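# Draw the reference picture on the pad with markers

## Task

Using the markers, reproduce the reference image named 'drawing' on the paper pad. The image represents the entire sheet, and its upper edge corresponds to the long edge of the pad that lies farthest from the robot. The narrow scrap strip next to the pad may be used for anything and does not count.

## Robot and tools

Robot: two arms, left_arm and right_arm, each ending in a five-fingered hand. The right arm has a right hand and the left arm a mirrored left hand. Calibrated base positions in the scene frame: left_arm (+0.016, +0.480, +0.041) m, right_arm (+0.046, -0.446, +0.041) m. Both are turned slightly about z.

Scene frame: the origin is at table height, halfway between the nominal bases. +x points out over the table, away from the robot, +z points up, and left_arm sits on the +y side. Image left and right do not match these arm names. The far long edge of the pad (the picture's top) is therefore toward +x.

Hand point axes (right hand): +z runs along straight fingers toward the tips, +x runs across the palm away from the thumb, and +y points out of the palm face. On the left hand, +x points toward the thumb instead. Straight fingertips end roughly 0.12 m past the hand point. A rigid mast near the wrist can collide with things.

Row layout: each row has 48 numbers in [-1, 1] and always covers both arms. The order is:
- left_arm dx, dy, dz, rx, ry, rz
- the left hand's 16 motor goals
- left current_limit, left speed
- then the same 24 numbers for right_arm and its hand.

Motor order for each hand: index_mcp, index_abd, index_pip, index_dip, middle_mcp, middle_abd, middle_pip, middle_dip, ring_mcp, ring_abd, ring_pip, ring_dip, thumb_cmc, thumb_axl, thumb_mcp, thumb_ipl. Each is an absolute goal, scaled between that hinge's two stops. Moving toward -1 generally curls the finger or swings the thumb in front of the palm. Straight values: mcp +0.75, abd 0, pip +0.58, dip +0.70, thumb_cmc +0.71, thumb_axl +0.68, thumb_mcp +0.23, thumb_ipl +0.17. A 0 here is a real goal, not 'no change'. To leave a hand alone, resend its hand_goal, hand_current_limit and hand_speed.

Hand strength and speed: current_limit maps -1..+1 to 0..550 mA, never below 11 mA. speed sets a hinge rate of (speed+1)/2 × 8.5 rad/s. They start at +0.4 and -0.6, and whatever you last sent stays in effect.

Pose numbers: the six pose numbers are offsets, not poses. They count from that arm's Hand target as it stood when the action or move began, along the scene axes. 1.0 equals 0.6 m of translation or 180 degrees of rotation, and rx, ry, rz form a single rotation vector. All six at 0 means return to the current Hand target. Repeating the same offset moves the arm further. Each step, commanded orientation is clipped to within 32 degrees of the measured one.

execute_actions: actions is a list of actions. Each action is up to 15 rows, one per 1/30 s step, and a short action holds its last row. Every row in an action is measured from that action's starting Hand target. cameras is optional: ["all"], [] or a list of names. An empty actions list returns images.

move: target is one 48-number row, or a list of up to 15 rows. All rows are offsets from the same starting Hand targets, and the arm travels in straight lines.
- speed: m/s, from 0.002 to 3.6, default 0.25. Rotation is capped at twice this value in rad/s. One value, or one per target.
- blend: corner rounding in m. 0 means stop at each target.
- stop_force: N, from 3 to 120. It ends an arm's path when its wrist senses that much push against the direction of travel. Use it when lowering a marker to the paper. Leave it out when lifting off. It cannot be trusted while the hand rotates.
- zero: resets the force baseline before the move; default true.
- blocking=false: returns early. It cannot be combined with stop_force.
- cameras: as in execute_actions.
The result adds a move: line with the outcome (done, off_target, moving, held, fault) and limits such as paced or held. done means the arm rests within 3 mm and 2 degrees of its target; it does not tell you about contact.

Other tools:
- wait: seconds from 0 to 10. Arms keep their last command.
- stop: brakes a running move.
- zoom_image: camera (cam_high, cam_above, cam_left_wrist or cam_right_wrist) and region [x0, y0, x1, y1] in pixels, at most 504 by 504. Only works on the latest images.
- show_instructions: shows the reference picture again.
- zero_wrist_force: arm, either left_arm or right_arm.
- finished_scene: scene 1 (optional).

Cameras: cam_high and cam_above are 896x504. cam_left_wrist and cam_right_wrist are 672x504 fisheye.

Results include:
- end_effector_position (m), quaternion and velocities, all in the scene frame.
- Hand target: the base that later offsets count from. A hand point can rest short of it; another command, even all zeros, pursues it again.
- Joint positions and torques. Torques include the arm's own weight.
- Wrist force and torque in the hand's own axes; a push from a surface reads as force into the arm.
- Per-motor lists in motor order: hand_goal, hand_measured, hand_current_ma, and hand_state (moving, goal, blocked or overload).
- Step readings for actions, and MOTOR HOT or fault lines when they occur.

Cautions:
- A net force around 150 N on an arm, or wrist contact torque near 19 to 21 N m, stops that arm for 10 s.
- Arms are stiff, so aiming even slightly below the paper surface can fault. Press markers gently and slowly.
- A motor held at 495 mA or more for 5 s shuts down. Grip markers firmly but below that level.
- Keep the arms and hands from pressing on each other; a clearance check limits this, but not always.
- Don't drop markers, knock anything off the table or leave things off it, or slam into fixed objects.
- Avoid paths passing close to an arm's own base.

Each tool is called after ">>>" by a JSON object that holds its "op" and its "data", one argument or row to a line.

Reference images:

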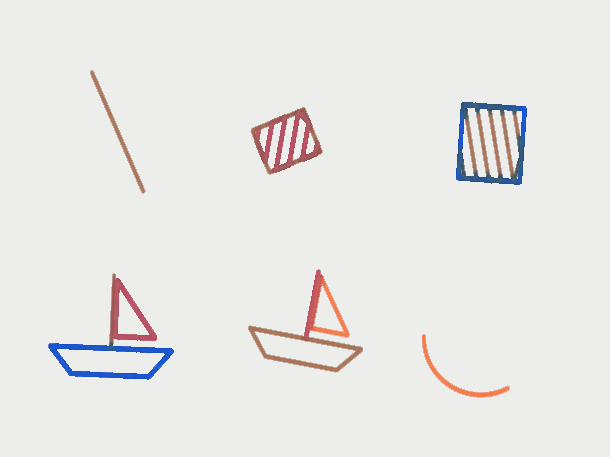

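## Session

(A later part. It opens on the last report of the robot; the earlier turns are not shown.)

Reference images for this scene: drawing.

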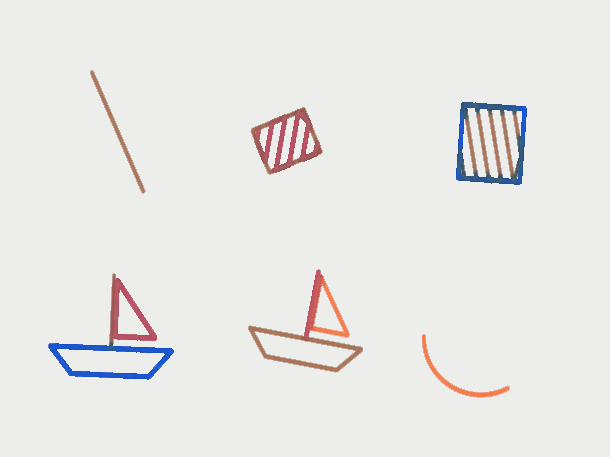

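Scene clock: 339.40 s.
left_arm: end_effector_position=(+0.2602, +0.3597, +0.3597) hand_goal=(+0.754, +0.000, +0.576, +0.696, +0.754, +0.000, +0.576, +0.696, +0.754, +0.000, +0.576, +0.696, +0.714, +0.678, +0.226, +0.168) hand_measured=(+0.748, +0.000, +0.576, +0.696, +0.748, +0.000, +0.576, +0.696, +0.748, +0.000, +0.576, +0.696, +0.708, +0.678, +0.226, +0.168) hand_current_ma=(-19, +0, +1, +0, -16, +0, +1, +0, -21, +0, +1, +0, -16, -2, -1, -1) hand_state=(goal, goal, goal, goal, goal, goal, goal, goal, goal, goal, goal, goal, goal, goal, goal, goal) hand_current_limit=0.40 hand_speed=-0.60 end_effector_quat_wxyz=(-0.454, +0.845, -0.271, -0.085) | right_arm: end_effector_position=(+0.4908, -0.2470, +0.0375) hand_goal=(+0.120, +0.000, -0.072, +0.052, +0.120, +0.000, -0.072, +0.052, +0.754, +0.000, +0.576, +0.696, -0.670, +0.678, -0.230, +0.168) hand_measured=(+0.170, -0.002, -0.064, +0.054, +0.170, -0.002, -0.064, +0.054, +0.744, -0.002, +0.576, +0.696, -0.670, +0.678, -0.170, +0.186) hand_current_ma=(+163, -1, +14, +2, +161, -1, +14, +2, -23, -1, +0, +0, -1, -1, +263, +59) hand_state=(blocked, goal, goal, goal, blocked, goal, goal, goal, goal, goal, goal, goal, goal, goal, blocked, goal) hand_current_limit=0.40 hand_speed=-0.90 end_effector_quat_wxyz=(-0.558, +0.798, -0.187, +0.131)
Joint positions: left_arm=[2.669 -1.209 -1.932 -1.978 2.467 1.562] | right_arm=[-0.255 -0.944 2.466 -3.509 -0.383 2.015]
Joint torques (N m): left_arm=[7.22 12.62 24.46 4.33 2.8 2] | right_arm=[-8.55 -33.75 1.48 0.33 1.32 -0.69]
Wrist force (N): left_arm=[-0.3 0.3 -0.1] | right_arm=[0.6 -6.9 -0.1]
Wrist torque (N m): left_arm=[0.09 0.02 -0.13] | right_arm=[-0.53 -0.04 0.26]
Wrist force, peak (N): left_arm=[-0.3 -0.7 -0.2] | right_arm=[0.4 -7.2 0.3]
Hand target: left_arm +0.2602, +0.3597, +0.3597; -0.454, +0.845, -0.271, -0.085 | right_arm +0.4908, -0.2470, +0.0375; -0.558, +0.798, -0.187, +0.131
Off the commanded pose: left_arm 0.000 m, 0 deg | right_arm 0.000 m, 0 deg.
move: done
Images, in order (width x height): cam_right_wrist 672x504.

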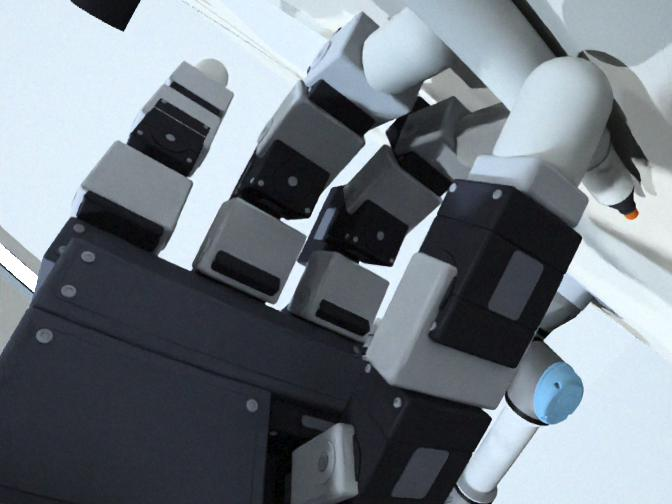

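>>> {"op": "move", "data": {
  "target": [
    [0,0,0,0,0,0,0.754,0,0.576,0.696,0.754,0,0.576,0.696,0.754,0,0.576,0.696,0.714,0.678,0.226,0.168,0.4,-0.6,0,0,0,0,0,0,0.075,0,-0.073,0.051,0.075,0,-0.073,0.051,0.754,0,0.576,0.696,-0.671,0.677,-0.27,0.168,0.4,-0.9],
    [0,0,0,0,0,0,0.754,0,0.576,0.696,0.754,0,0.576,0.696,0.754,0,0.576,0.696,0.714,0.678,0.226,0.168,0.4,-0.6,0,0,0.12,0,0,0,0.075,0,-0.073,0.051,0.075,0,-0.073,0.051,0.754,0,0.576,0.696,-0.671,0.677,-0.27,0.168,0.4,-0.9]
  ],
  "speed": 0.1,
  "cameras": ["all"]
}}

>>> {"op": "zoom_image", "data": {
  "camera": "cam_right_wrist",
  "region": [320, 0, 672, 250]
}}

>>> {"op": "zoom_image", "data": {
  "camera": "cam_above",
  "region": [620, 220, 896, 504]
}}

Scene clock: 355.83 s.
left_arm: end_effector_position=(+0.2602, +0.3597, +0.3597) hand_goal=(+0.754, +0.000, +0.576, +0.696, +0.754, +0.000, +0.576, +0.696, +0.754, +0.000, +0.576, +0.696, +0.714, +0.678, +0.226, +0.168) hand_measured=(+0.748, +0.000, +0.576, +0.696, +0.748, +0.000, +0.576, +0.696, +0.748, +0.000, +0.576, +0.696, +0.708, +0.678, +0.226, +0.168) hand_current_ma=(-19, +0, +1, +0, -16, +0, +1, +0, -21, +0, +1, +0, -16, -2, -1, -1) hand_state=(goal, goal, goal, goal, goal, goal, goal, goal, goal, goal, goal, goal, goal, goal, goal, goal) hand_current_limit=0.40 hand_speed=-0.60 end_effector_quat_wxyz=(-0.454, +0.845, -0.271, -0.085) | right_arm: end_effector_position=(+0.4909, -0.2470, +0.1095) hand_goal=(+0.076, +0.000, -0.072, +0.052, +0.076, +0.000, -0.072, +0.052, +0.754, +0.000, +0.576, +0.696, -0.670, +0.678, -0.270, +0.168) hand_measured=(+0.150, -0.002, -0.048, +0.058, +0.144, -0.002, -0.050, +0.060, +0.744, -0.002, +0.576, +0.696, -0.668, +0.678, -0.170, +0.200) hand_current_ma=(+263, -1, +59, +11, +239, -1, +52, +13, -23, -1, +0, +0, +2, +0, +385, +121) hand_state=(blocked, goal, blocked, goal, blocked, goal, blocked, goal, goal, goal, goal, goal, goal, goal, blocked, blocked) hand_current_limit=0.40 hand_speed=-0.90 end_effector_quat_wxyz=(-0.558, +0.798, -0.187, +0.131)
Joint positions: left_arm=[2.669 -1.209 -1.932 -1.978 2.467 1.562] | right_arm=[-0.255 -1.213 2.474 -3.248 -0.383 2.015]
Joint torques (N m): left_arm=[7.5 12.54 23.36 4.37 2.57 1.99] | right_arm=[-7.39 -28.28 -3.95 -3.72 2.29 1.32]
Wrist force (N): left_arm=[0.0 0.0 -0.1] | right_arm=[0.6 -2.1 0.8]
Wrist torque (N m): left_arm=[0.05 -0.01 -0.09] | right_arm=[-0.33 -0.04 0.28]
Wrist force, peak (N): left_arm=[0.0 -0.3 -0.6] | right_arm=[0.4 -9.8 -0.5]
Hand target: left_arm +0.2602, +0.3597, +0.3597; -0.454, +0.845, -0.271, -0.085 | right_arm +0.4908, -0.2470, +0.1095; -0.558, +0.798, -0.187, +0.131
Off the commanded pose: left_arm 0.000 m, 0 deg | right_arm 0.000 m, 0 deg.
move: done

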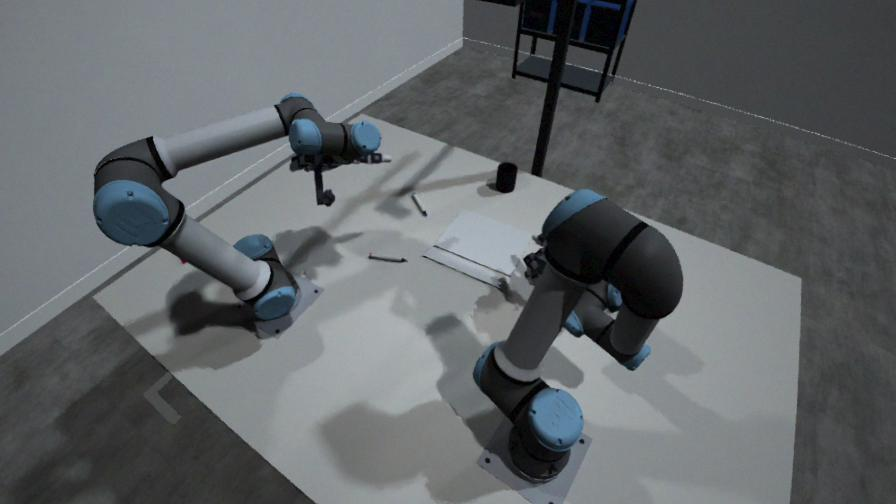

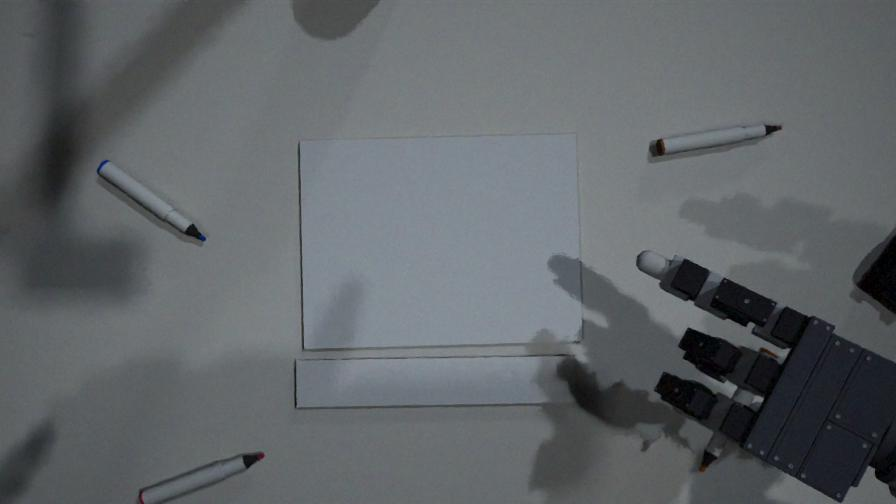

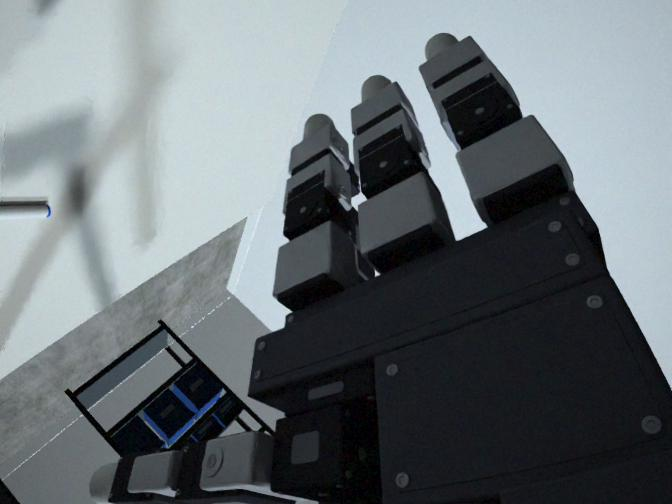

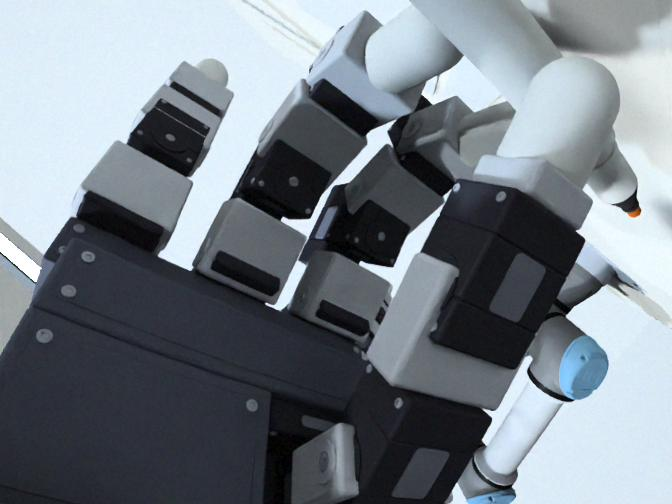

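Scaled by 1.432 from the camera's 672x504 image, which has a finer 960x720 frame.

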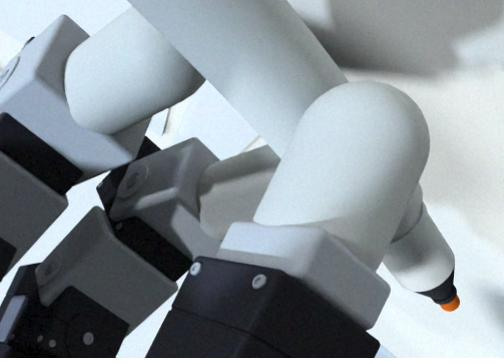

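Scaled by 1.775.

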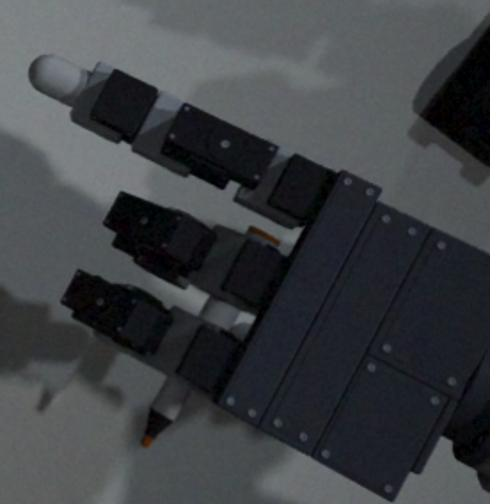

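>>> {"op": "move", "data": {
  "target": [0,0,0,0,0,0,0.754,0,0.576,0.696,0.754,0,0.576,0.696,0.754,0,0.576,0.696,0.714,0.678,0.226,0.168,0.4,-0.6,0.023,0.2578,0.0215,-0.1482,-0.2986,0,0.075,0,-0.073,0.051,0.075,0,-0.073,0.051,0.754,0,0.576,0.696,-0.671,0.677,-0.27,0.168,0.4,-0.9],
  "speed": 0.15,
  "cameras": ["all"]
}}

>>> {"op": "zoom_image", "data": {
  "camera": "cam_right_wrist",
  "region": [320, 0, 672, 250]
}}

>>> {"op": "zoom_image", "data": {
  "camera": "cam_above",
  "region": [480, 260, 720, 480]
}}

Scene clock: 401.70 s.
left_arm: end_effector_position=(+0.2602, +0.3597, +0.3597) hand_goal=(+0.754, +0.000, +0.576, +0.696, +0.754, +0.000, +0.576, +0.696, +0.754, +0.000, +0.576, +0.696, +0.714, +0.678, +0.226, +0.168) hand_measured=(+0.748, +0.000, +0.576, +0.696, +0.748, +0.000, +0.576, +0.696, +0.748, +0.000, +0.576, +0.696, +0.708, +0.678, +0.226, +0.168) hand_current_ma=(-19, +0, +1, +0, -16, +0, +1, +0, -21, +0, +1, +0, -16, -2, -1, -1) hand_state=(goal, goal, goal, goal, goal, goal, goal, goal, goal, goal, goal, goal, goal, goal, goal, goal) hand_current_limit=0.40 hand_speed=-0.60 end_effector_quat_wxyz=(-0.454, +0.845, -0.271, -0.085) | right_arm: end_effector_position=(+0.5046, -0.0924, +0.1224) hand_goal=(+0.076, +0.000, -0.072, +0.052, +0.076, +0.000, -0.072, +0.052, +0.754, +0.000, +0.576, +0.696, -0.670, +0.678, -0.270, +0.168) hand_measured=(+0.148, +0.002, -0.048, +0.058, +0.142, +0.002, -0.050, +0.060, +0.744, +0.002, +0.576, +0.696, -0.666, +0.678, -0.170, +0.200) hand_current_ma=(+263, +2, +62, +12, +235, +2, +52, +13, -23, +1, +0, +0, +6, +0, +385, +121) hand_state=(blocked, goal, blocked, goal, blocked, goal, blocked, goal, goal, goal, goal, goal, goal, goal, blocked, blocked) hand_current_limit=0.40 hand_speed=-0.90 end_effector_quat_wxyz=(-0.390, +0.756, +0.117, +0.512)
Joint positions: left_arm=[2.669 -1.209 -1.932 -1.978 2.467 1.562] | right_arm=[0.406 -0.823 2.332 -4.459 -1.135 1.987]
Joint torques (N m): left_arm=[7.21 12.94 23.57 4.31 2.28 2.03] | right_arm=[5.01 -30.42 -0.07 0.19 -0.55 -0.87]
Wrist force (N): left_arm=[0.0 -0.3 0.1] | right_arm=[1.6 -1.9 0.1]
Wrist torque (N m): left_arm=[-0.02 -0.02 -0.08] | right_arm=[-0.30 -0.11 0.37]
Wrist force, peak (N): left_arm=[-0.1 -0.6 -0.2] | right_arm=[0.5 -3.3 0.6]
Hand target: left_arm +0.2602, +0.3597, +0.3597; -0.454, +0.845, -0.271, -0.085 | right_arm +0.5046, -0.0924, +0.1224; -0.390, +0.756, +0.117, +0.512
Off the commanded pose: left_arm 0.000 m, 0 deg | right_arm 0.000 m, 0 deg.
move: done

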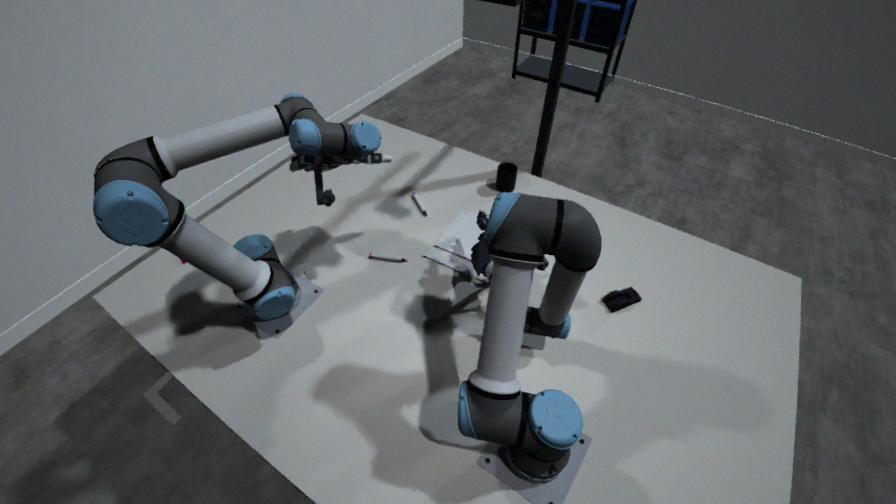

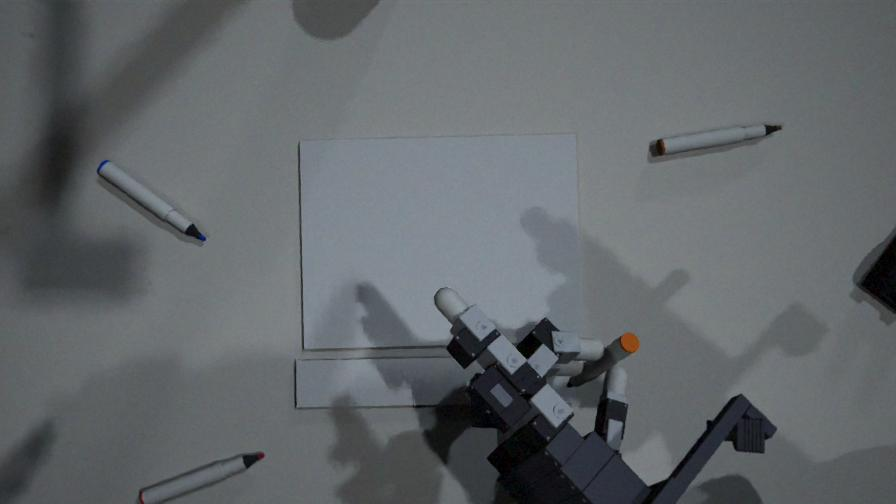

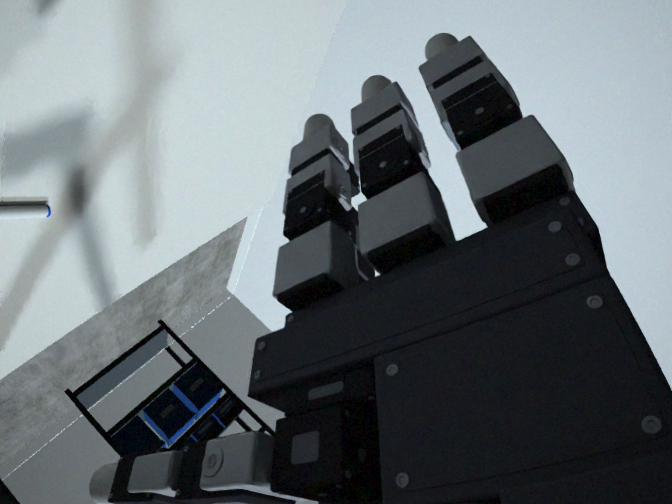

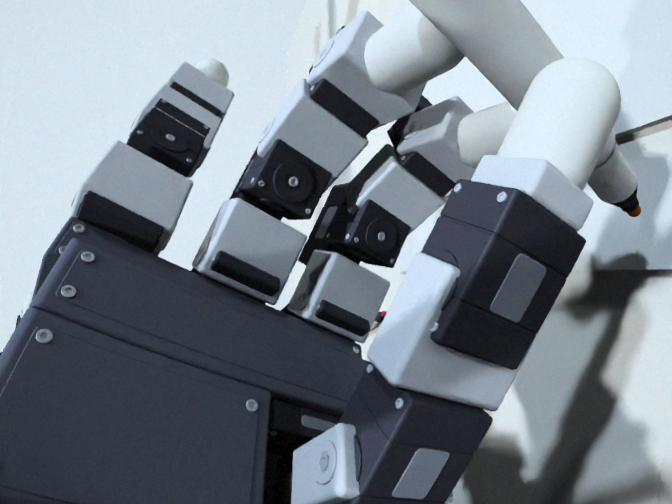

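Scaled by 1.432 from the camera's 672x504 image, which has a finer 960x720 frame.

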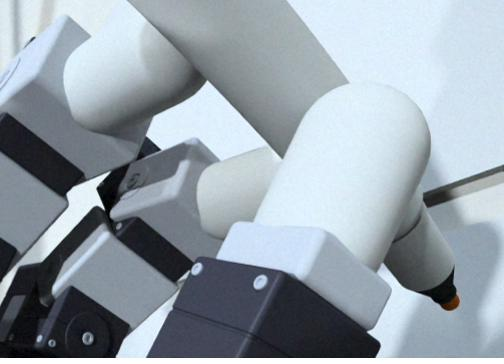

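Scaled by 2.100.

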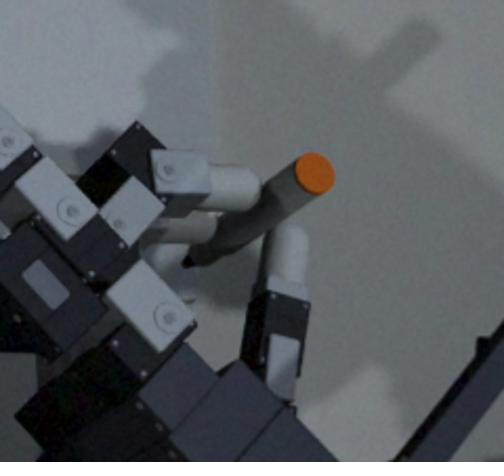

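>>> {"op": "move", "data": {
  "target": [0,0,0,0,0,0,0.754,0,0.576,0.696,0.754,0,0.576,0.696,0.754,0,0.576,0.696,0.714,0.678,0.226,0.168,0.4,-0.6,0,0,-0.1,0,0,0,0.075,0,-0.073,0.051,0.075,0,-0.073,0.051,0.754,0,0.576,0.696,-0.671,0.677,-0.27,0.168,0.4,-0.9],
  "speed": 0.015,
  "stop_force": 3,
  "cameras": ["cam_above","cam_right_wrist"]
}}

>>> {"op": "zoom_image", "data": {
  "camera": "cam_right_wrist",
  "region": [500, 100, 672, 250]
}}

>>> {"op": "zoom_image", "data": {
  "camera": "cam_above",
  "region": [480, 260, 720, 480]
}}

Scene clock: 414.73 s.
left_arm: end_effector_position=(+0.2602, +0.3597, +0.3597) hand_goal=(+0.754, +0.000, +0.576, +0.696, +0.754, +0.000, +0.576, +0.696, +0.754, +0.000, +0.576, +0.696, +0.714, +0.678, +0.226, +0.168) hand_measured=(+0.748, +0.000, +0.576, +0.696, +0.748, +0.000, +0.576, +0.696, +0.748, +0.000, +0.576, +0.696, +0.708, +0.678, +0.226, +0.168) hand_current_ma=(-19, +0, +1, +0, -16, +0, +1, +0, -21, +0, +1, +0, -16, -2, -1, -1) hand_state=(goal, goal, goal, goal, goal, goal, goal, goal, goal, goal, goal, goal, goal, goal, goal, goal) hand_current_limit=0.40 hand_speed=-0.60 end_effector_quat_wxyz=(-0.454, +0.845, -0.271, -0.085) | right_arm: end_effector_position=(+0.5046, -0.0924, +0.0624) hand_goal=(+0.076, +0.000, -0.072, +0.052, +0.076, +0.000, -0.072, +0.052, +0.754, +0.000, +0.576, +0.696, -0.670, +0.678, -0.270, +0.168) hand_measured=(+0.078, +0.006, -0.068, +0.056, +0.078, +0.002, -0.068, +0.056, +0.744, +0.002, +0.576, +0.696, -0.666, +0.678, -0.266, +0.170) hand_current_ma=(+1, +7, +7, +4, +1, +2, +6, +5, -23, +1, +0, +0, +8, +1, +6, +5) hand_state=(goal, goal, goal, goal, goal, goal, goal, goal, goal, goal, goal, goal, goal, goal, goal, goal) hand_current_limit=0.40 hand_speed=-0.90 end_effector_quat_wxyz=(-0.390, +0.756, +0.117, +0.512)
Joint positions: left_arm=[2.669 -1.209 -1.932 -1.978 2.467 1.562] | right_arm=[0.406 -0.633 2.278 -4.596 -1.136 1.986]
Joint torques (N m): left_arm=[7.14 13.3 23.8 4.37 1.98 2.03] | right_arm=[3.33 -40.66 6.01 0.63 0.56 -0.24]
Wrist force (N): left_arm=[0.0 -0.1 -0.4] | right_arm=[1.6 -2.4 0.3]
Wrist torque (N m): left_arm=[0.06 -0.03 -0.10] | right_arm=[-0.40 -0.11 0.35]
Wrist force, peak (N): left_arm=[0.4 -0.5 -0.2] | right_arm=[2.7 -2.8 0.2]
Hand target: left_arm +0.2602, +0.3597, +0.3597; -0.454, +0.845, -0.271, -0.085 | right_arm +0.5046, -0.0924, +0.0624; -0.390, +0.756, +0.117, +0.512
Off the commanded pose: left_arm 0.000 m, 0 deg | right_arm 0.000 m, 0 deg.
move: done
Images, in order (width x height): cam_above 896x504, cam_right_wrist 672x504.

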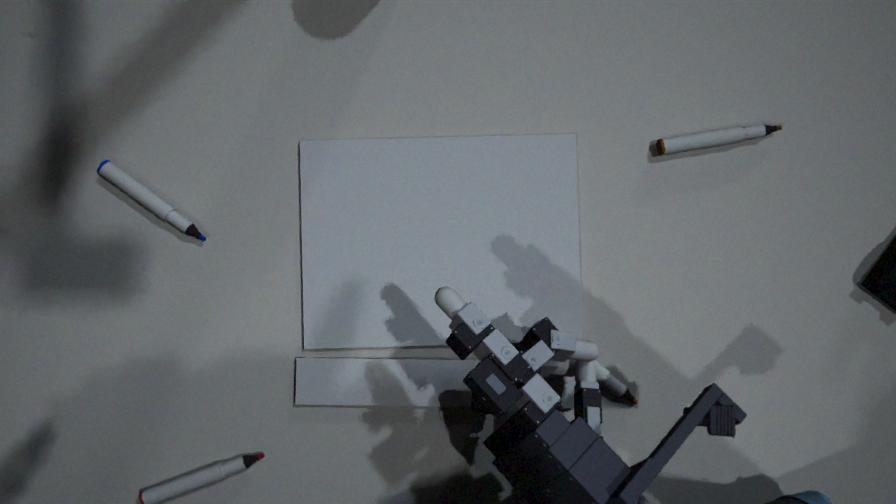

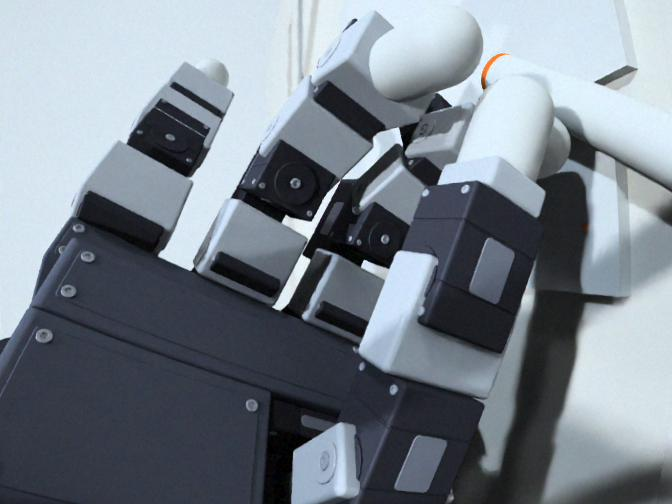

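Scaled by 2.930 from the camera's 672x504 image, which has a finer 960x720 frame.

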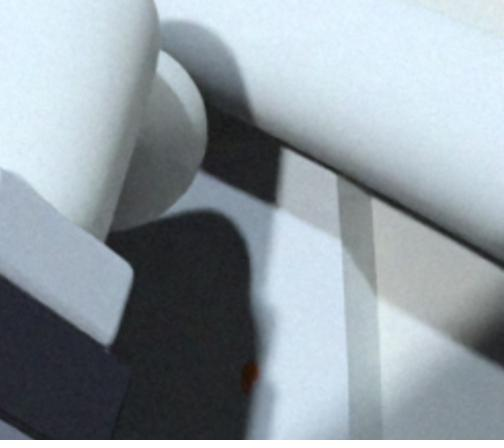

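Scaled by 2.100.

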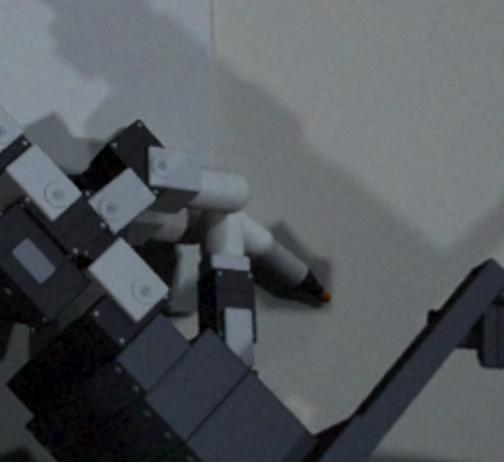

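>>> {"op": "move", "data": {
  "target": [
    [0,0,0,0,0,0,0.754,0,0.576,0.696,0.754,0,0.576,0.696,0.754,0,0.576,0.696,0.714,0.678,0.226,0.168,0.4,-0.6,0,0,0.03,0,0,0,0.25,0,-0.073,0.051,0.25,0,-0.073,0.051,0.754,0,0.576,0.696,-0.671,0.677,-0.1,0.168,0.4,-0.9],
    [0,0,0,0,0,0,0.754,0,0.576,0.696,0.754,0,0.576,0.696,0.754,0,0.576,0.696,0.714,0.678,0.226,0.168,0.4,-0.6,0,-0.1,0.25,0,0,0,0.25,0,-0.073,0.051,0.25,0,-0.073,0.051,0.754,0,0.576,0.696,-0.671,0.677,-0.1,0.168,0.4,-0.9]
  ],
  "speed": [0.02,0.1],
  "cameras": ["cam_above","cam_right_wrist"]
}}

>>> {"op": "zoom_image", "data": {
  "camera": "cam_above",
  "region": [480, 260, 720, 480]
}}

Scene clock: 435.43 s.
left_arm: end_effector_position=(+0.2602, +0.3597, +0.3597) hand_goal=(+0.754, +0.000, +0.576, +0.696, +0.754, +0.000, +0.576, +0.696, +0.754, +0.000, +0.576, +0.696, +0.714, +0.678, +0.226, +0.168) hand_measured=(+0.748, +0.000, +0.576, +0.696, +0.748, +0.000, +0.576, +0.696, +0.748, +0.000, +0.576, +0.696, +0.708, +0.678, +0.226, +0.168) hand_current_ma=(-19, +0, +1, +0, -16, +0, +1, +0, -21, +0, +1, +0, -16, -2, -1, -1) hand_state=(goal, goal, goal, goal, goal, goal, goal, goal, goal, goal, goal, goal, goal, goal, goal, goal) hand_current_limit=0.40 hand_speed=-0.60 end_effector_quat_wxyz=(-0.454, +0.845, -0.271, -0.085) | right_arm: end_effector_position=(+0.5046, -0.1524, +0.2124) hand_goal=(+0.250, +0.000, -0.072, +0.052, +0.250, +0.000, -0.072, +0.052, +0.754, +0.000, +0.576, +0.696, -0.670, +0.678, -0.100, +0.168) hand_measured=(+0.244, +0.006, -0.068, +0.054, +0.244, +0.002, -0.068, +0.056, +0.744, +0.002, +0.576, +0.696, -0.664, +0.678, -0.102, +0.170) hand_current_ma=(-11, +7, +5, +4, -10, +2, +5, +5, -23, +1, +0, +0, +12, +1, -3, +4) hand_state=(goal, goal, goal, goal, goal, goal, goal, goal, goal, goal, goal, goal, goal, goal, goal, goal) hand_current_limit=0.40 hand_speed=-0.90 end_effector_quat_wxyz=(-0.390, +0.756, +0.117, +0.512)
Joint positions: left_arm=[2.669 -1.209 -1.932 -1.978 2.467 1.562] | right_arm=[0.22 -1.16 2.471 -4.24 -0.954 1.943]
Joint torques (N m): left_arm=[7.66 12.97 23.46 4.33 1.78 1.87] | right_arm=[3.36 -29.84 -14.53 -2.7 0.57 1.11]
Wrist force (N): left_arm=[-0.1 -0.5 0.0] | right_arm=[1.8 -2.0 0.6]
Wrist torque (N m): left_arm=[-0.03 -0.01 -0.09] | right_arm=[-0.36 -0.13 0.38]
Wrist force, peak (N): left_arm=[0.5 -0.3 -0.3] | right_arm=[2.8 -2.5 -0.1]
Hand target: left_arm +0.2602, +0.3597, +0.3597; -0.454, +0.845, -0.271, -0.085 | right_arm +0.5046, -0.1524, +0.2124; -0.390, +0.756, +0.117, +0.512
Off the commanded pose: left_arm 0.000 m, 0 deg | right_arm 0.000 m, 0 deg.
move: done
Images, in order (width x height): cam_above 896x504, cam_right_wrist 672x504.

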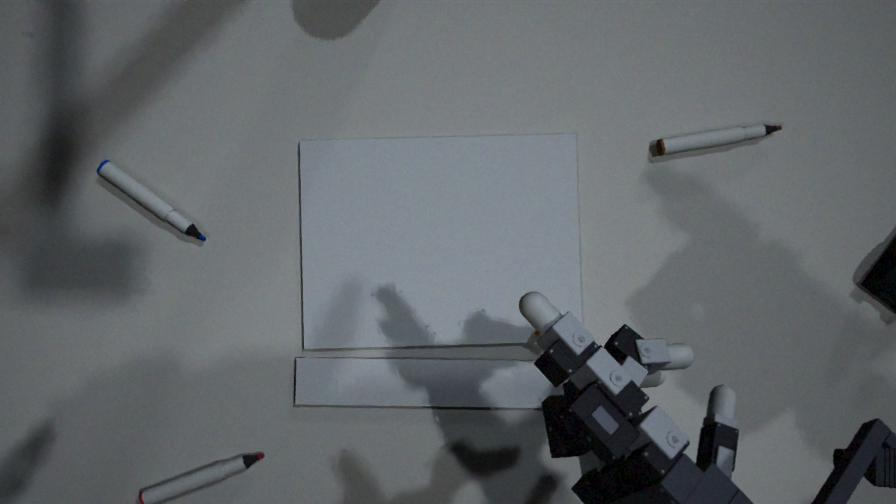

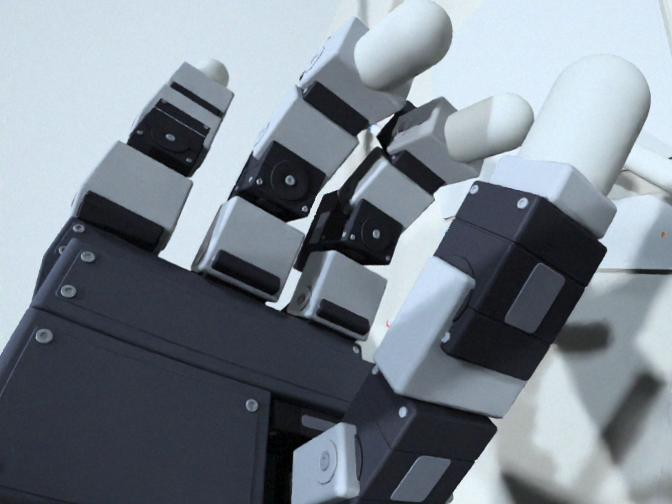

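Scaled by 2.100.

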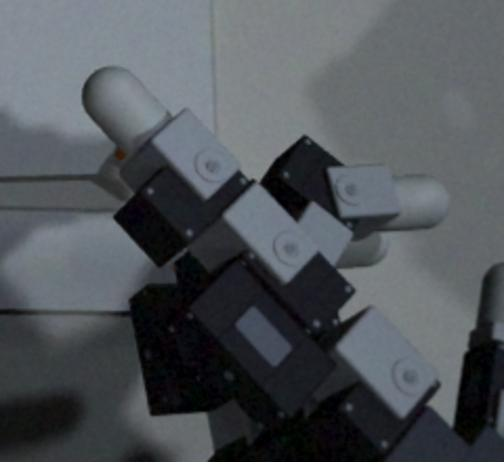

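>>> {"op": "move", "data": {
  "target": [0,0,0,0,0,0,0.754,0,0.576,0.696,0.754,0,0.576,0.696,0.754,0,0.576,0.696,0.714,0.678,0.226,0.168,0.4,-0.6,0,-0.3,0,0.1482,0.2986,0,0.479,0,-0.073,0.051,0.479,0,-0.073,0.051,0.754,0,0.576,0.696,-0.671,0.677,0.056,0.168,0.4,-0.6],
  "speed": 0.25,
  "cameras": ["cam_above","cam_right_wrist"]
}}

>>> {"op": "zoom_image", "data": {
  "camera": "cam_above",
  "region": [480, 260, 720, 480]
}}

Scene clock: 444.13 s.
left_arm: end_effector_position=(+0.2602, +0.3597, +0.3597) hand_goal=(+0.754, +0.000, +0.576, +0.696, +0.754, +0.000, +0.576, +0.696, +0.754, +0.000, +0.576, +0.696, +0.714, +0.678, +0.226, +0.168) hand_measured=(+0.748, +0.000, +0.576, +0.696, +0.748, +0.000, +0.576, +0.696, +0.748, +0.000, +0.576, +0.696, +0.708, +0.678, +0.226, +0.168) hand_current_ma=(-19, +0, +1, +0, -16, +0, +1, +0, -21, +0, +1, +0, -16, -2, -1, -1) hand_state=(goal, goal, goal, goal, goal, goal, goal, goal, goal, goal, goal, goal, goal, goal, goal, goal) hand_current_limit=0.40 hand_speed=-0.60 end_effector_quat_wxyz=(-0.454, +0.845, -0.271, -0.085) | right_arm: end_effector_position=(+0.5046, -0.3324, +0.2124) hand_goal=(+0.480, +0.000, -0.072, +0.052, +0.480, +0.000, -0.072, +0.052, +0.754, +0.000, +0.576, +0.696, -0.670, +0.678, +0.056, +0.168) hand_measured=(+0.472, +0.004, -0.070, +0.054, +0.472, +0.002, -0.070, +0.056, +0.744, +0.002, +0.576, +0.696, -0.666, +0.678, +0.054, +0.170) hand_current_ma=(-18, +4, +4, +4, -17, +2, +3, +5, -22, +1, +0, +0, +6, +1, -4, +4) hand_state=(goal, goal, goal, goal, goal, goal, goal, goal, goal, goal, goal, goal, goal, goal, goal, goal) hand_current_limit=0.40 hand_speed=-0.60 end_effector_quat_wxyz=(-0.558, +0.798, -0.187, +0.131)
Joint positions: left_arm=[2.669 -1.209 -1.932 -1.978 2.467 1.562] | right_arm=[-0.454 -1.63 2.31 -2.148 -0.351 1.461]
Joint torques (N m): left_arm=[6.72 12.76 23.1 4.39 1.44 2.11] | right_arm=[6.64 -21.08 -22.89 0.28 2.33 -1.66]
Wrist force (N): left_arm=[-0.3 0.1 -0.3] | right_arm=[0.8 -2.6 0.8]
Wrist torque (N m): left_arm=[0.08 0.01 -0.12] | right_arm=[-0.39 -0.08 0.28]
Wrist force, peak (N): left_arm=[-0.3 0.0 -0.5] | right_arm=[1.2 -3.2 0.5]
Hand target: left_arm +0.2602, +0.3597, +0.3597; -0.454, +0.845, -0.271, -0.085 | right_arm +0.5046, -0.3324, +0.2124; -0.558, +0.798, -0.187, +0.131
Off the commanded pose: left_arm 0.000 m, 0 deg | right_arm 0.000 m, 0 deg.
move: done
Images, in order (width x height): cam_above 896x504, cam_right_wrist 672x504.

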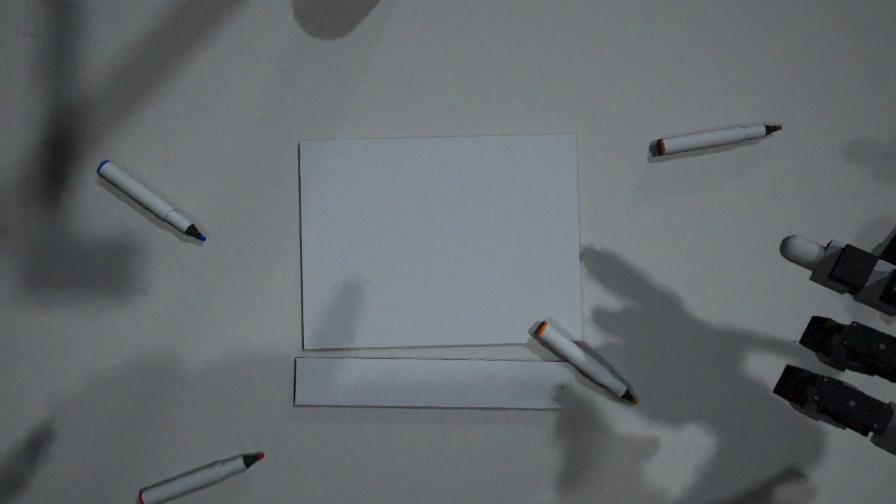

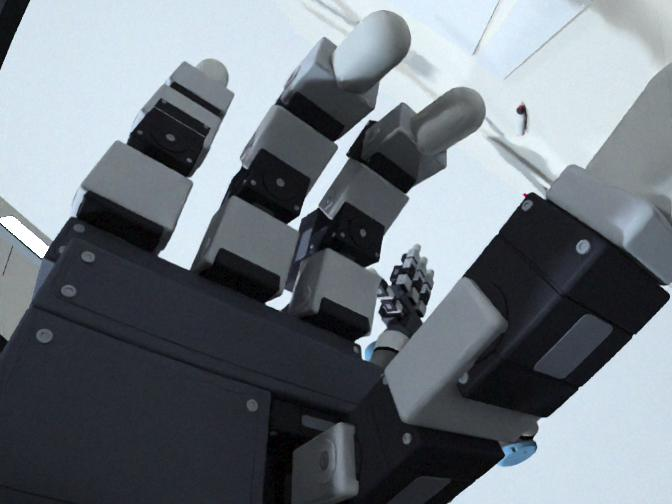

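Scaled by 2.100.

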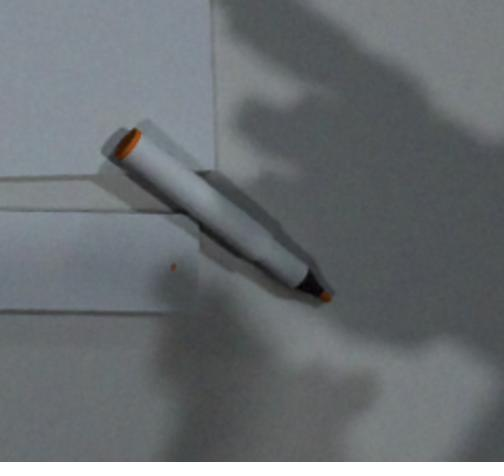

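>>> {"op": "move", "data": {
  "target": [
    [0,0,0.02,0,0,0,0.479,0,-0.073,0.051,0.479,0,-0.073,0.051,0.754,0,0.576,0.696,-0.671,0.677,0.056,0.168,0.4,-0.6,0,-0.35,0.05,0,0,0,0.479,0,-0.073,0.051,0.479,0,-0.073,0.051,0.754,0,0.576,0.696,-0.671,0.677,0.056,0.168,0.4,-0.6],
    [0.44,-0.8367,-0.36,-0.1103,-0.1503,-0.57,0.479,0,-0.073,0.051,0.479,0,-0.073,0.051,0.754,0,0.576,0.696,-0.671,0.677,0.056,0.168,0.4,-0.6,0,-0.35,0.05,0,0,0,0.479,0,-0.073,0.051,0.479,0,-0.073,0.051,0.754,0,0.576,0.696,-0.671,0.677,0.056,0.168,0.4,-0.6]
  ],
  "speed": 0.25,
  "cameras": ["all"]
}}

>>> {"op": "zoom_image", "data": {
  "camera": "cam_above",
  "region": [420, 220, 720, 500]
}}

Scene clock: 499.60 s.
left_arm: end_effector_position=(+0.5243, -0.1422, +0.1437) hand_goal=(+0.480, +0.000, -0.072, +0.052, +0.480, +0.000, -0.072, +0.052, +0.754, +0.000, +0.576, +0.696, -0.670, +0.678, +0.056, +0.168) hand_measured=(+0.476, +0.000, -0.070, +0.056, +0.476, +0.000, -0.070, +0.056, +0.746, +0.000, +0.576, +0.696, -0.666, +0.678, +0.056, +0.168) hand_current_ma=(-12, +0, +6, +8, -10, +0, +5, +8, -25, +0, +0, +0, +11, -2, +0, -1) hand_state=(goal, goal, goal, goal, goal, goal, goal, goal, goal, goal, goal, goal, goal, goal, goal, goal) hand_current_limit=0.40 hand_speed=-0.60 end_effector_quat_wxyz=(+0.262, -0.374, +0.729, -0.510) | right_arm: end_effector_position=(+0.5046, -0.5424, +0.2424) hand_goal=(+0.480, +0.000, -0.072, +0.052, +0.480, +0.000, -0.072, +0.052, +0.754, +0.000, +0.576, +0.696, -0.670, +0.678, +0.056, +0.168) hand_measured=(+0.472, +0.002, -0.070, +0.054, +0.472, +0.002, -0.070, +0.056, +0.744, +0.002, +0.576, +0.696, -0.668, +0.678, +0.054, +0.170) hand_current_ma=(-18, +3, +3, +4, -17, +2, +3, +5, -22, +1, +0, +0, +4, +1, -3, +3) hand_state=(goal, goal, goal, goal, goal, goal, goal, goal, goal, goal, goal, goal, goal, goal, goal, goal) hand_current_limit=0.40 hand_speed=-0.60 end_effector_quat_wxyz=(-0.558, +0.798, -0.187, +0.131)
Joint positions: left_arm=[2.389 -2.372 -1.603 0.482 1.654 3.112] | right_arm=[-0.841 -1.488 1.884 -1.12 -0.543 0.648]
Joint torques (N m): left_arm=[-7.27 39.38 26.62 0.51 -2.56 0.49] | right_arm=[-7.61 -16.22 -28.94 1.92 0.22 -1.66]
Wrist force (N): left_arm=[-0.4 -0.4 -0.7] | right_arm=[0.9 -2.6 0.8]
Wrist torque (N m): left_arm=[0.08 0.05 -0.20] | right_arm=[-0.41 -0.09 0.28]
Wrist force, peak (N): left_arm=[-0.9 -1.3 0.6] | right_arm=[-0.7 -2.6 2.9]
Hand target: left_arm +0.5242, -0.1423, +0.1437; +0.262, -0.373, +0.729, -0.510 | right_arm +0.5046, -0.5424, +0.2424; -0.558, +0.798, -0.187, +0.131
Off the commanded pose: left_arm 0.000 m, 0 deg | right_arm 0.000 m, 0 deg.
move: done

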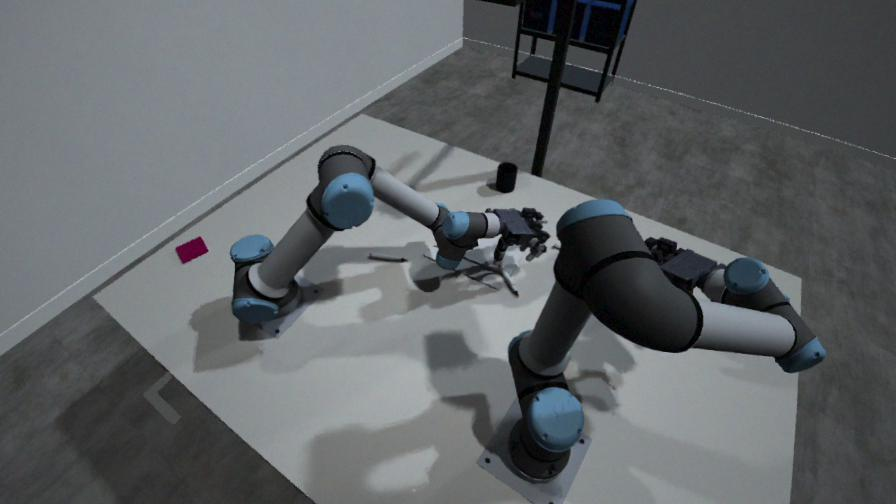

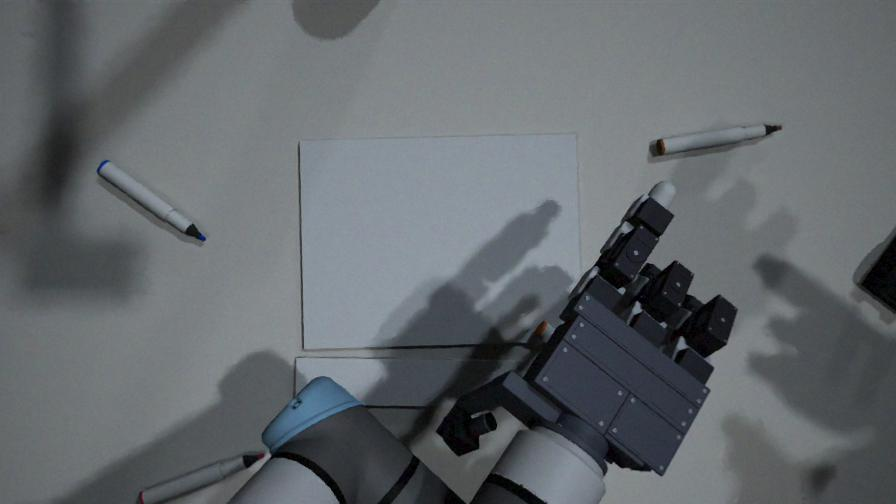

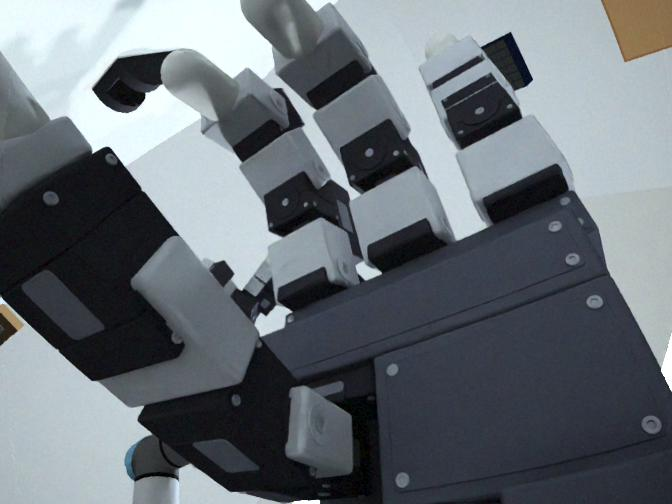

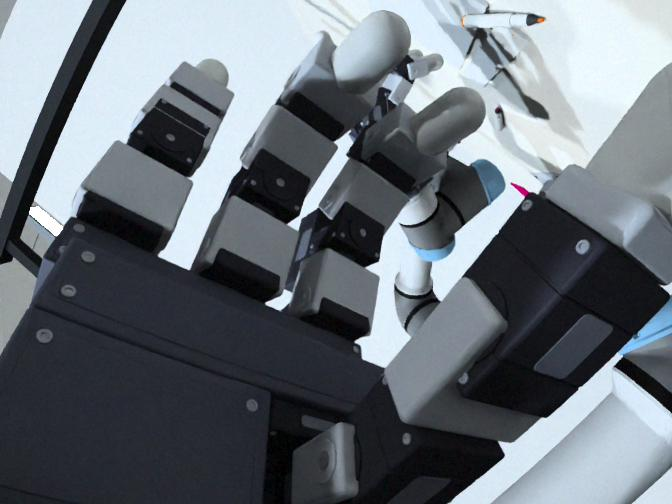

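Scaled by 1.680.

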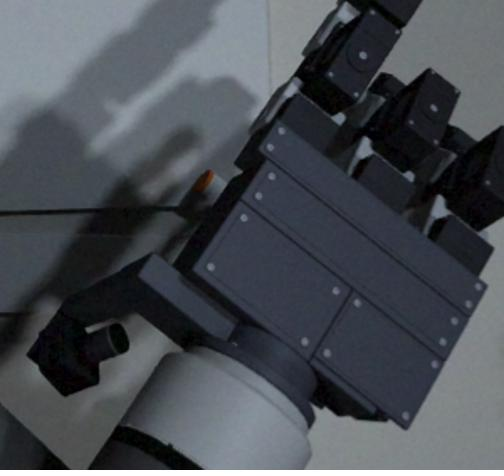

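>>> {"op": "zoom_image", "data": {
  "camera": "cam_above",
  "region": [600, 180, 760, 380]
}}

Scaled by 2.520.

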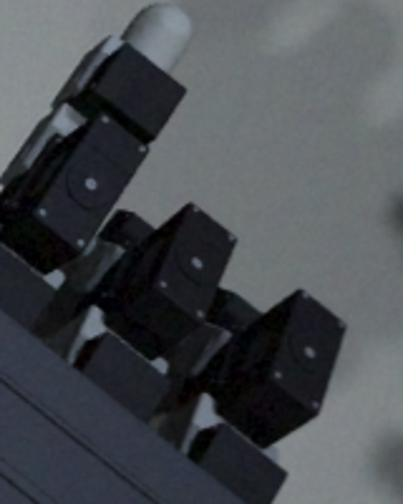

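>>> {"op": "move", "data": {
  "target": [-0.0082,0.0267,-0.14,0,0,0.005,0.479,0,-0.073,0.051,0.479,0,-0.073,0.051,0.754,0,0.576,0.696,-0.671,0.677,0.056,0.168,0.4,-0.6,0,0,0,0,0,0,0.479,0,-0.073,0.051,0.479,0,-0.073,0.051,0.754,0,0.576,0.696,-0.671,0.677,0.056,0.168,0.4,-0.6],
  "speed": 0.15,
  "cameras": ["cam_above","cam_left_wrist"]
}}

>>> {"op": "zoom_image", "data": {
  "camera": "cam_above",
  "region": [500, 240, 700, 440]
}}

>>> {"op": "zoom_image", "data": {
  "camera": "cam_left_wrist",
  "region": [0, 0, 352, 250]
}}

Scene clock: 523.23 s.
left_arm: end_effector_position=(+0.5194, -0.1262, +0.0597) hand_goal=(+0.480, +0.000, -0.072, +0.052, +0.480, +0.000, -0.072, +0.052, +0.754, +0.000, +0.576, +0.696, -0.670, +0.678, +0.056, +0.168) hand_measured=(+0.474, +0.000, -0.070, +0.056, +0.476, +0.000, -0.070, +0.056, +0.744, +0.000, +0.576, +0.696, -0.666, +0.678, +0.056, +0.168) hand_current_ma=(-14, +0, +6, +8, -12, +0, +5, +8, -29, +0, +0, +0, +10, -2, +0, -1) hand_state=(goal, goal, goal, goal, goal, goal, goal, goal, goal, goal, goal, goal, goal, goal, goal, goal) hand_current_limit=0.40 hand_speed=-0.60 end_effector_quat_wxyz=(+0.266, -0.379, +0.726, -0.508) | right_arm: end_effector_position=(+0.5046, -0.5424, +0.2424) hand_goal=(+0.480, +0.000, -0.072, +0.052, +0.480, +0.000, -0.072, +0.052, +0.754, +0.000, +0.576, +0.696, -0.670, +0.678, +0.056, +0.168) hand_measured=(+0.472, +0.002, -0.070, +0.054, +0.472, +0.002, -0.070, +0.056, +0.744, +0.002, +0.576, +0.696, -0.668, +0.678, +0.054, +0.170) hand_current_ma=(-18, +3, +3, +4, -17, +2, +3, +5, -22, +1, +0, +0, +4, +1, -3, +3) hand_state=(goal, goal, goal, goal, goal, goal, goal, goal, goal, goal, goal, goal, goal, goal, goal, goal) hand_current_limit=0.40 hand_speed=-0.60 end_effector_quat_wxyz=(-0.558, +0.798, -0.187, +0.131)
Joint positions: left_arm=[2.399 -2.507 -1.637 0.651 1.659 3.11] | right_arm=[-0.841 -1.488 1.884 -1.12 -0.543 0.648]
Joint torques (N m): left_arm=[-6.21 40.67 23.6 2.83 -0.24 -1.02] | right_arm=[-8.53 -17.06 -27.58 1.57 0.17 -1.9]
Wrist force (N): left_arm=[-0.5 -0.6 -0.6] | right_arm=[0.7 -3.0 0.7]
Wrist torque (N m): left_arm=[0.03 0.06 -0.19] | right_arm=[-0.44 -0.06 0.26]
Wrist force, peak (N): left_arm=[-0.5 -2.9 -0.5] | right_arm=[1.0 -3.0 0.8]
Hand target: left_arm +0.5193, -0.1263, +0.0597; +0.266, -0.379, +0.726, -0.508 | right_arm +0.5046, -0.5424, +0.2424; -0.558, +0.798, -0.187, +0.131
Off the commanded pose: left_arm 0.000 m, 0 deg | right_arm 0.000 m, 0 deg.
move: done
Images, in order (width x height): cam_above 896x504, cam_left_wrist 672x504.

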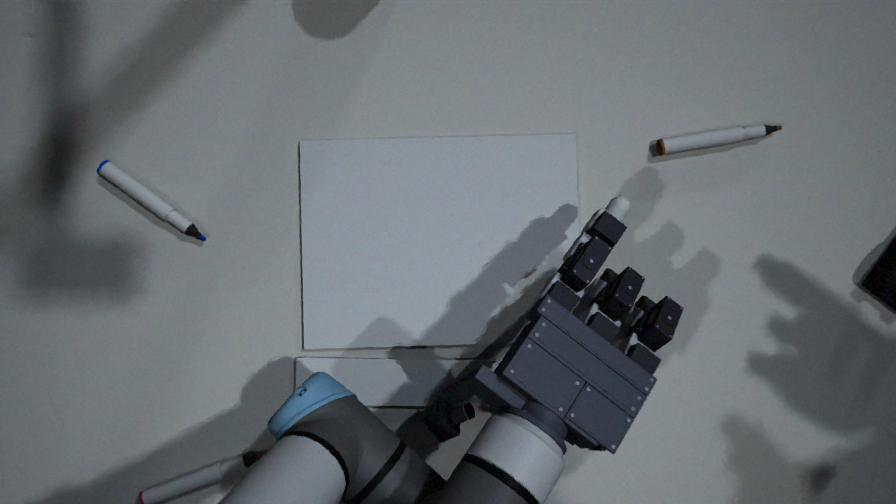

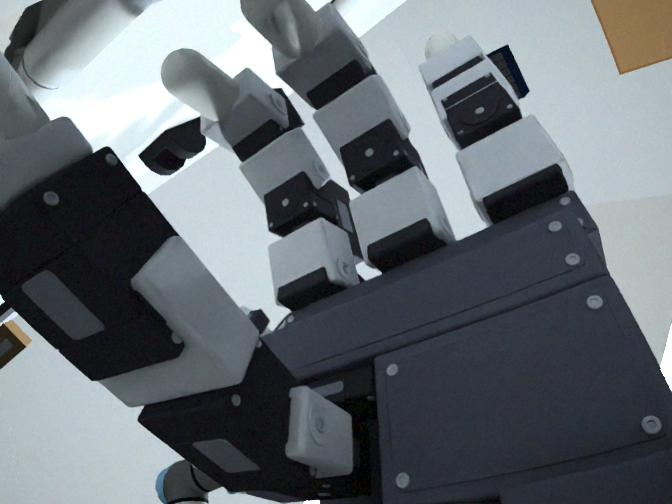

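Scaled by 2.520.

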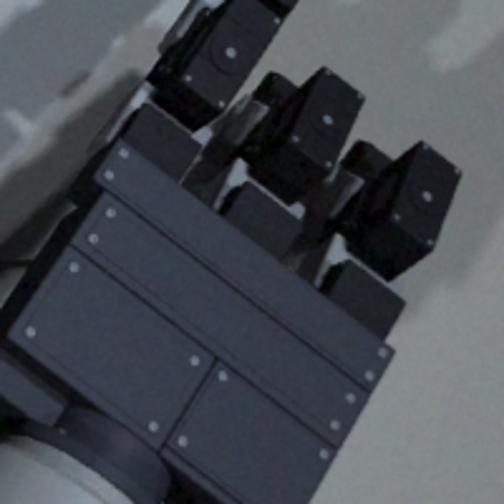

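Scaled by 1.432 from the camera's 672x504 image, which has a finer 960x720 frame.

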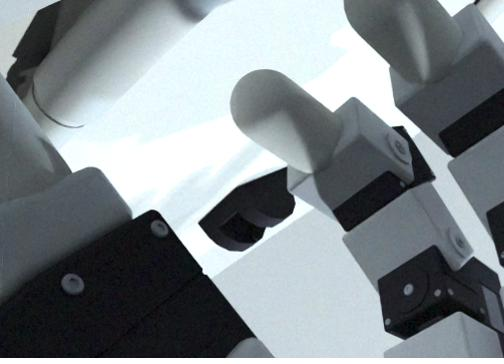

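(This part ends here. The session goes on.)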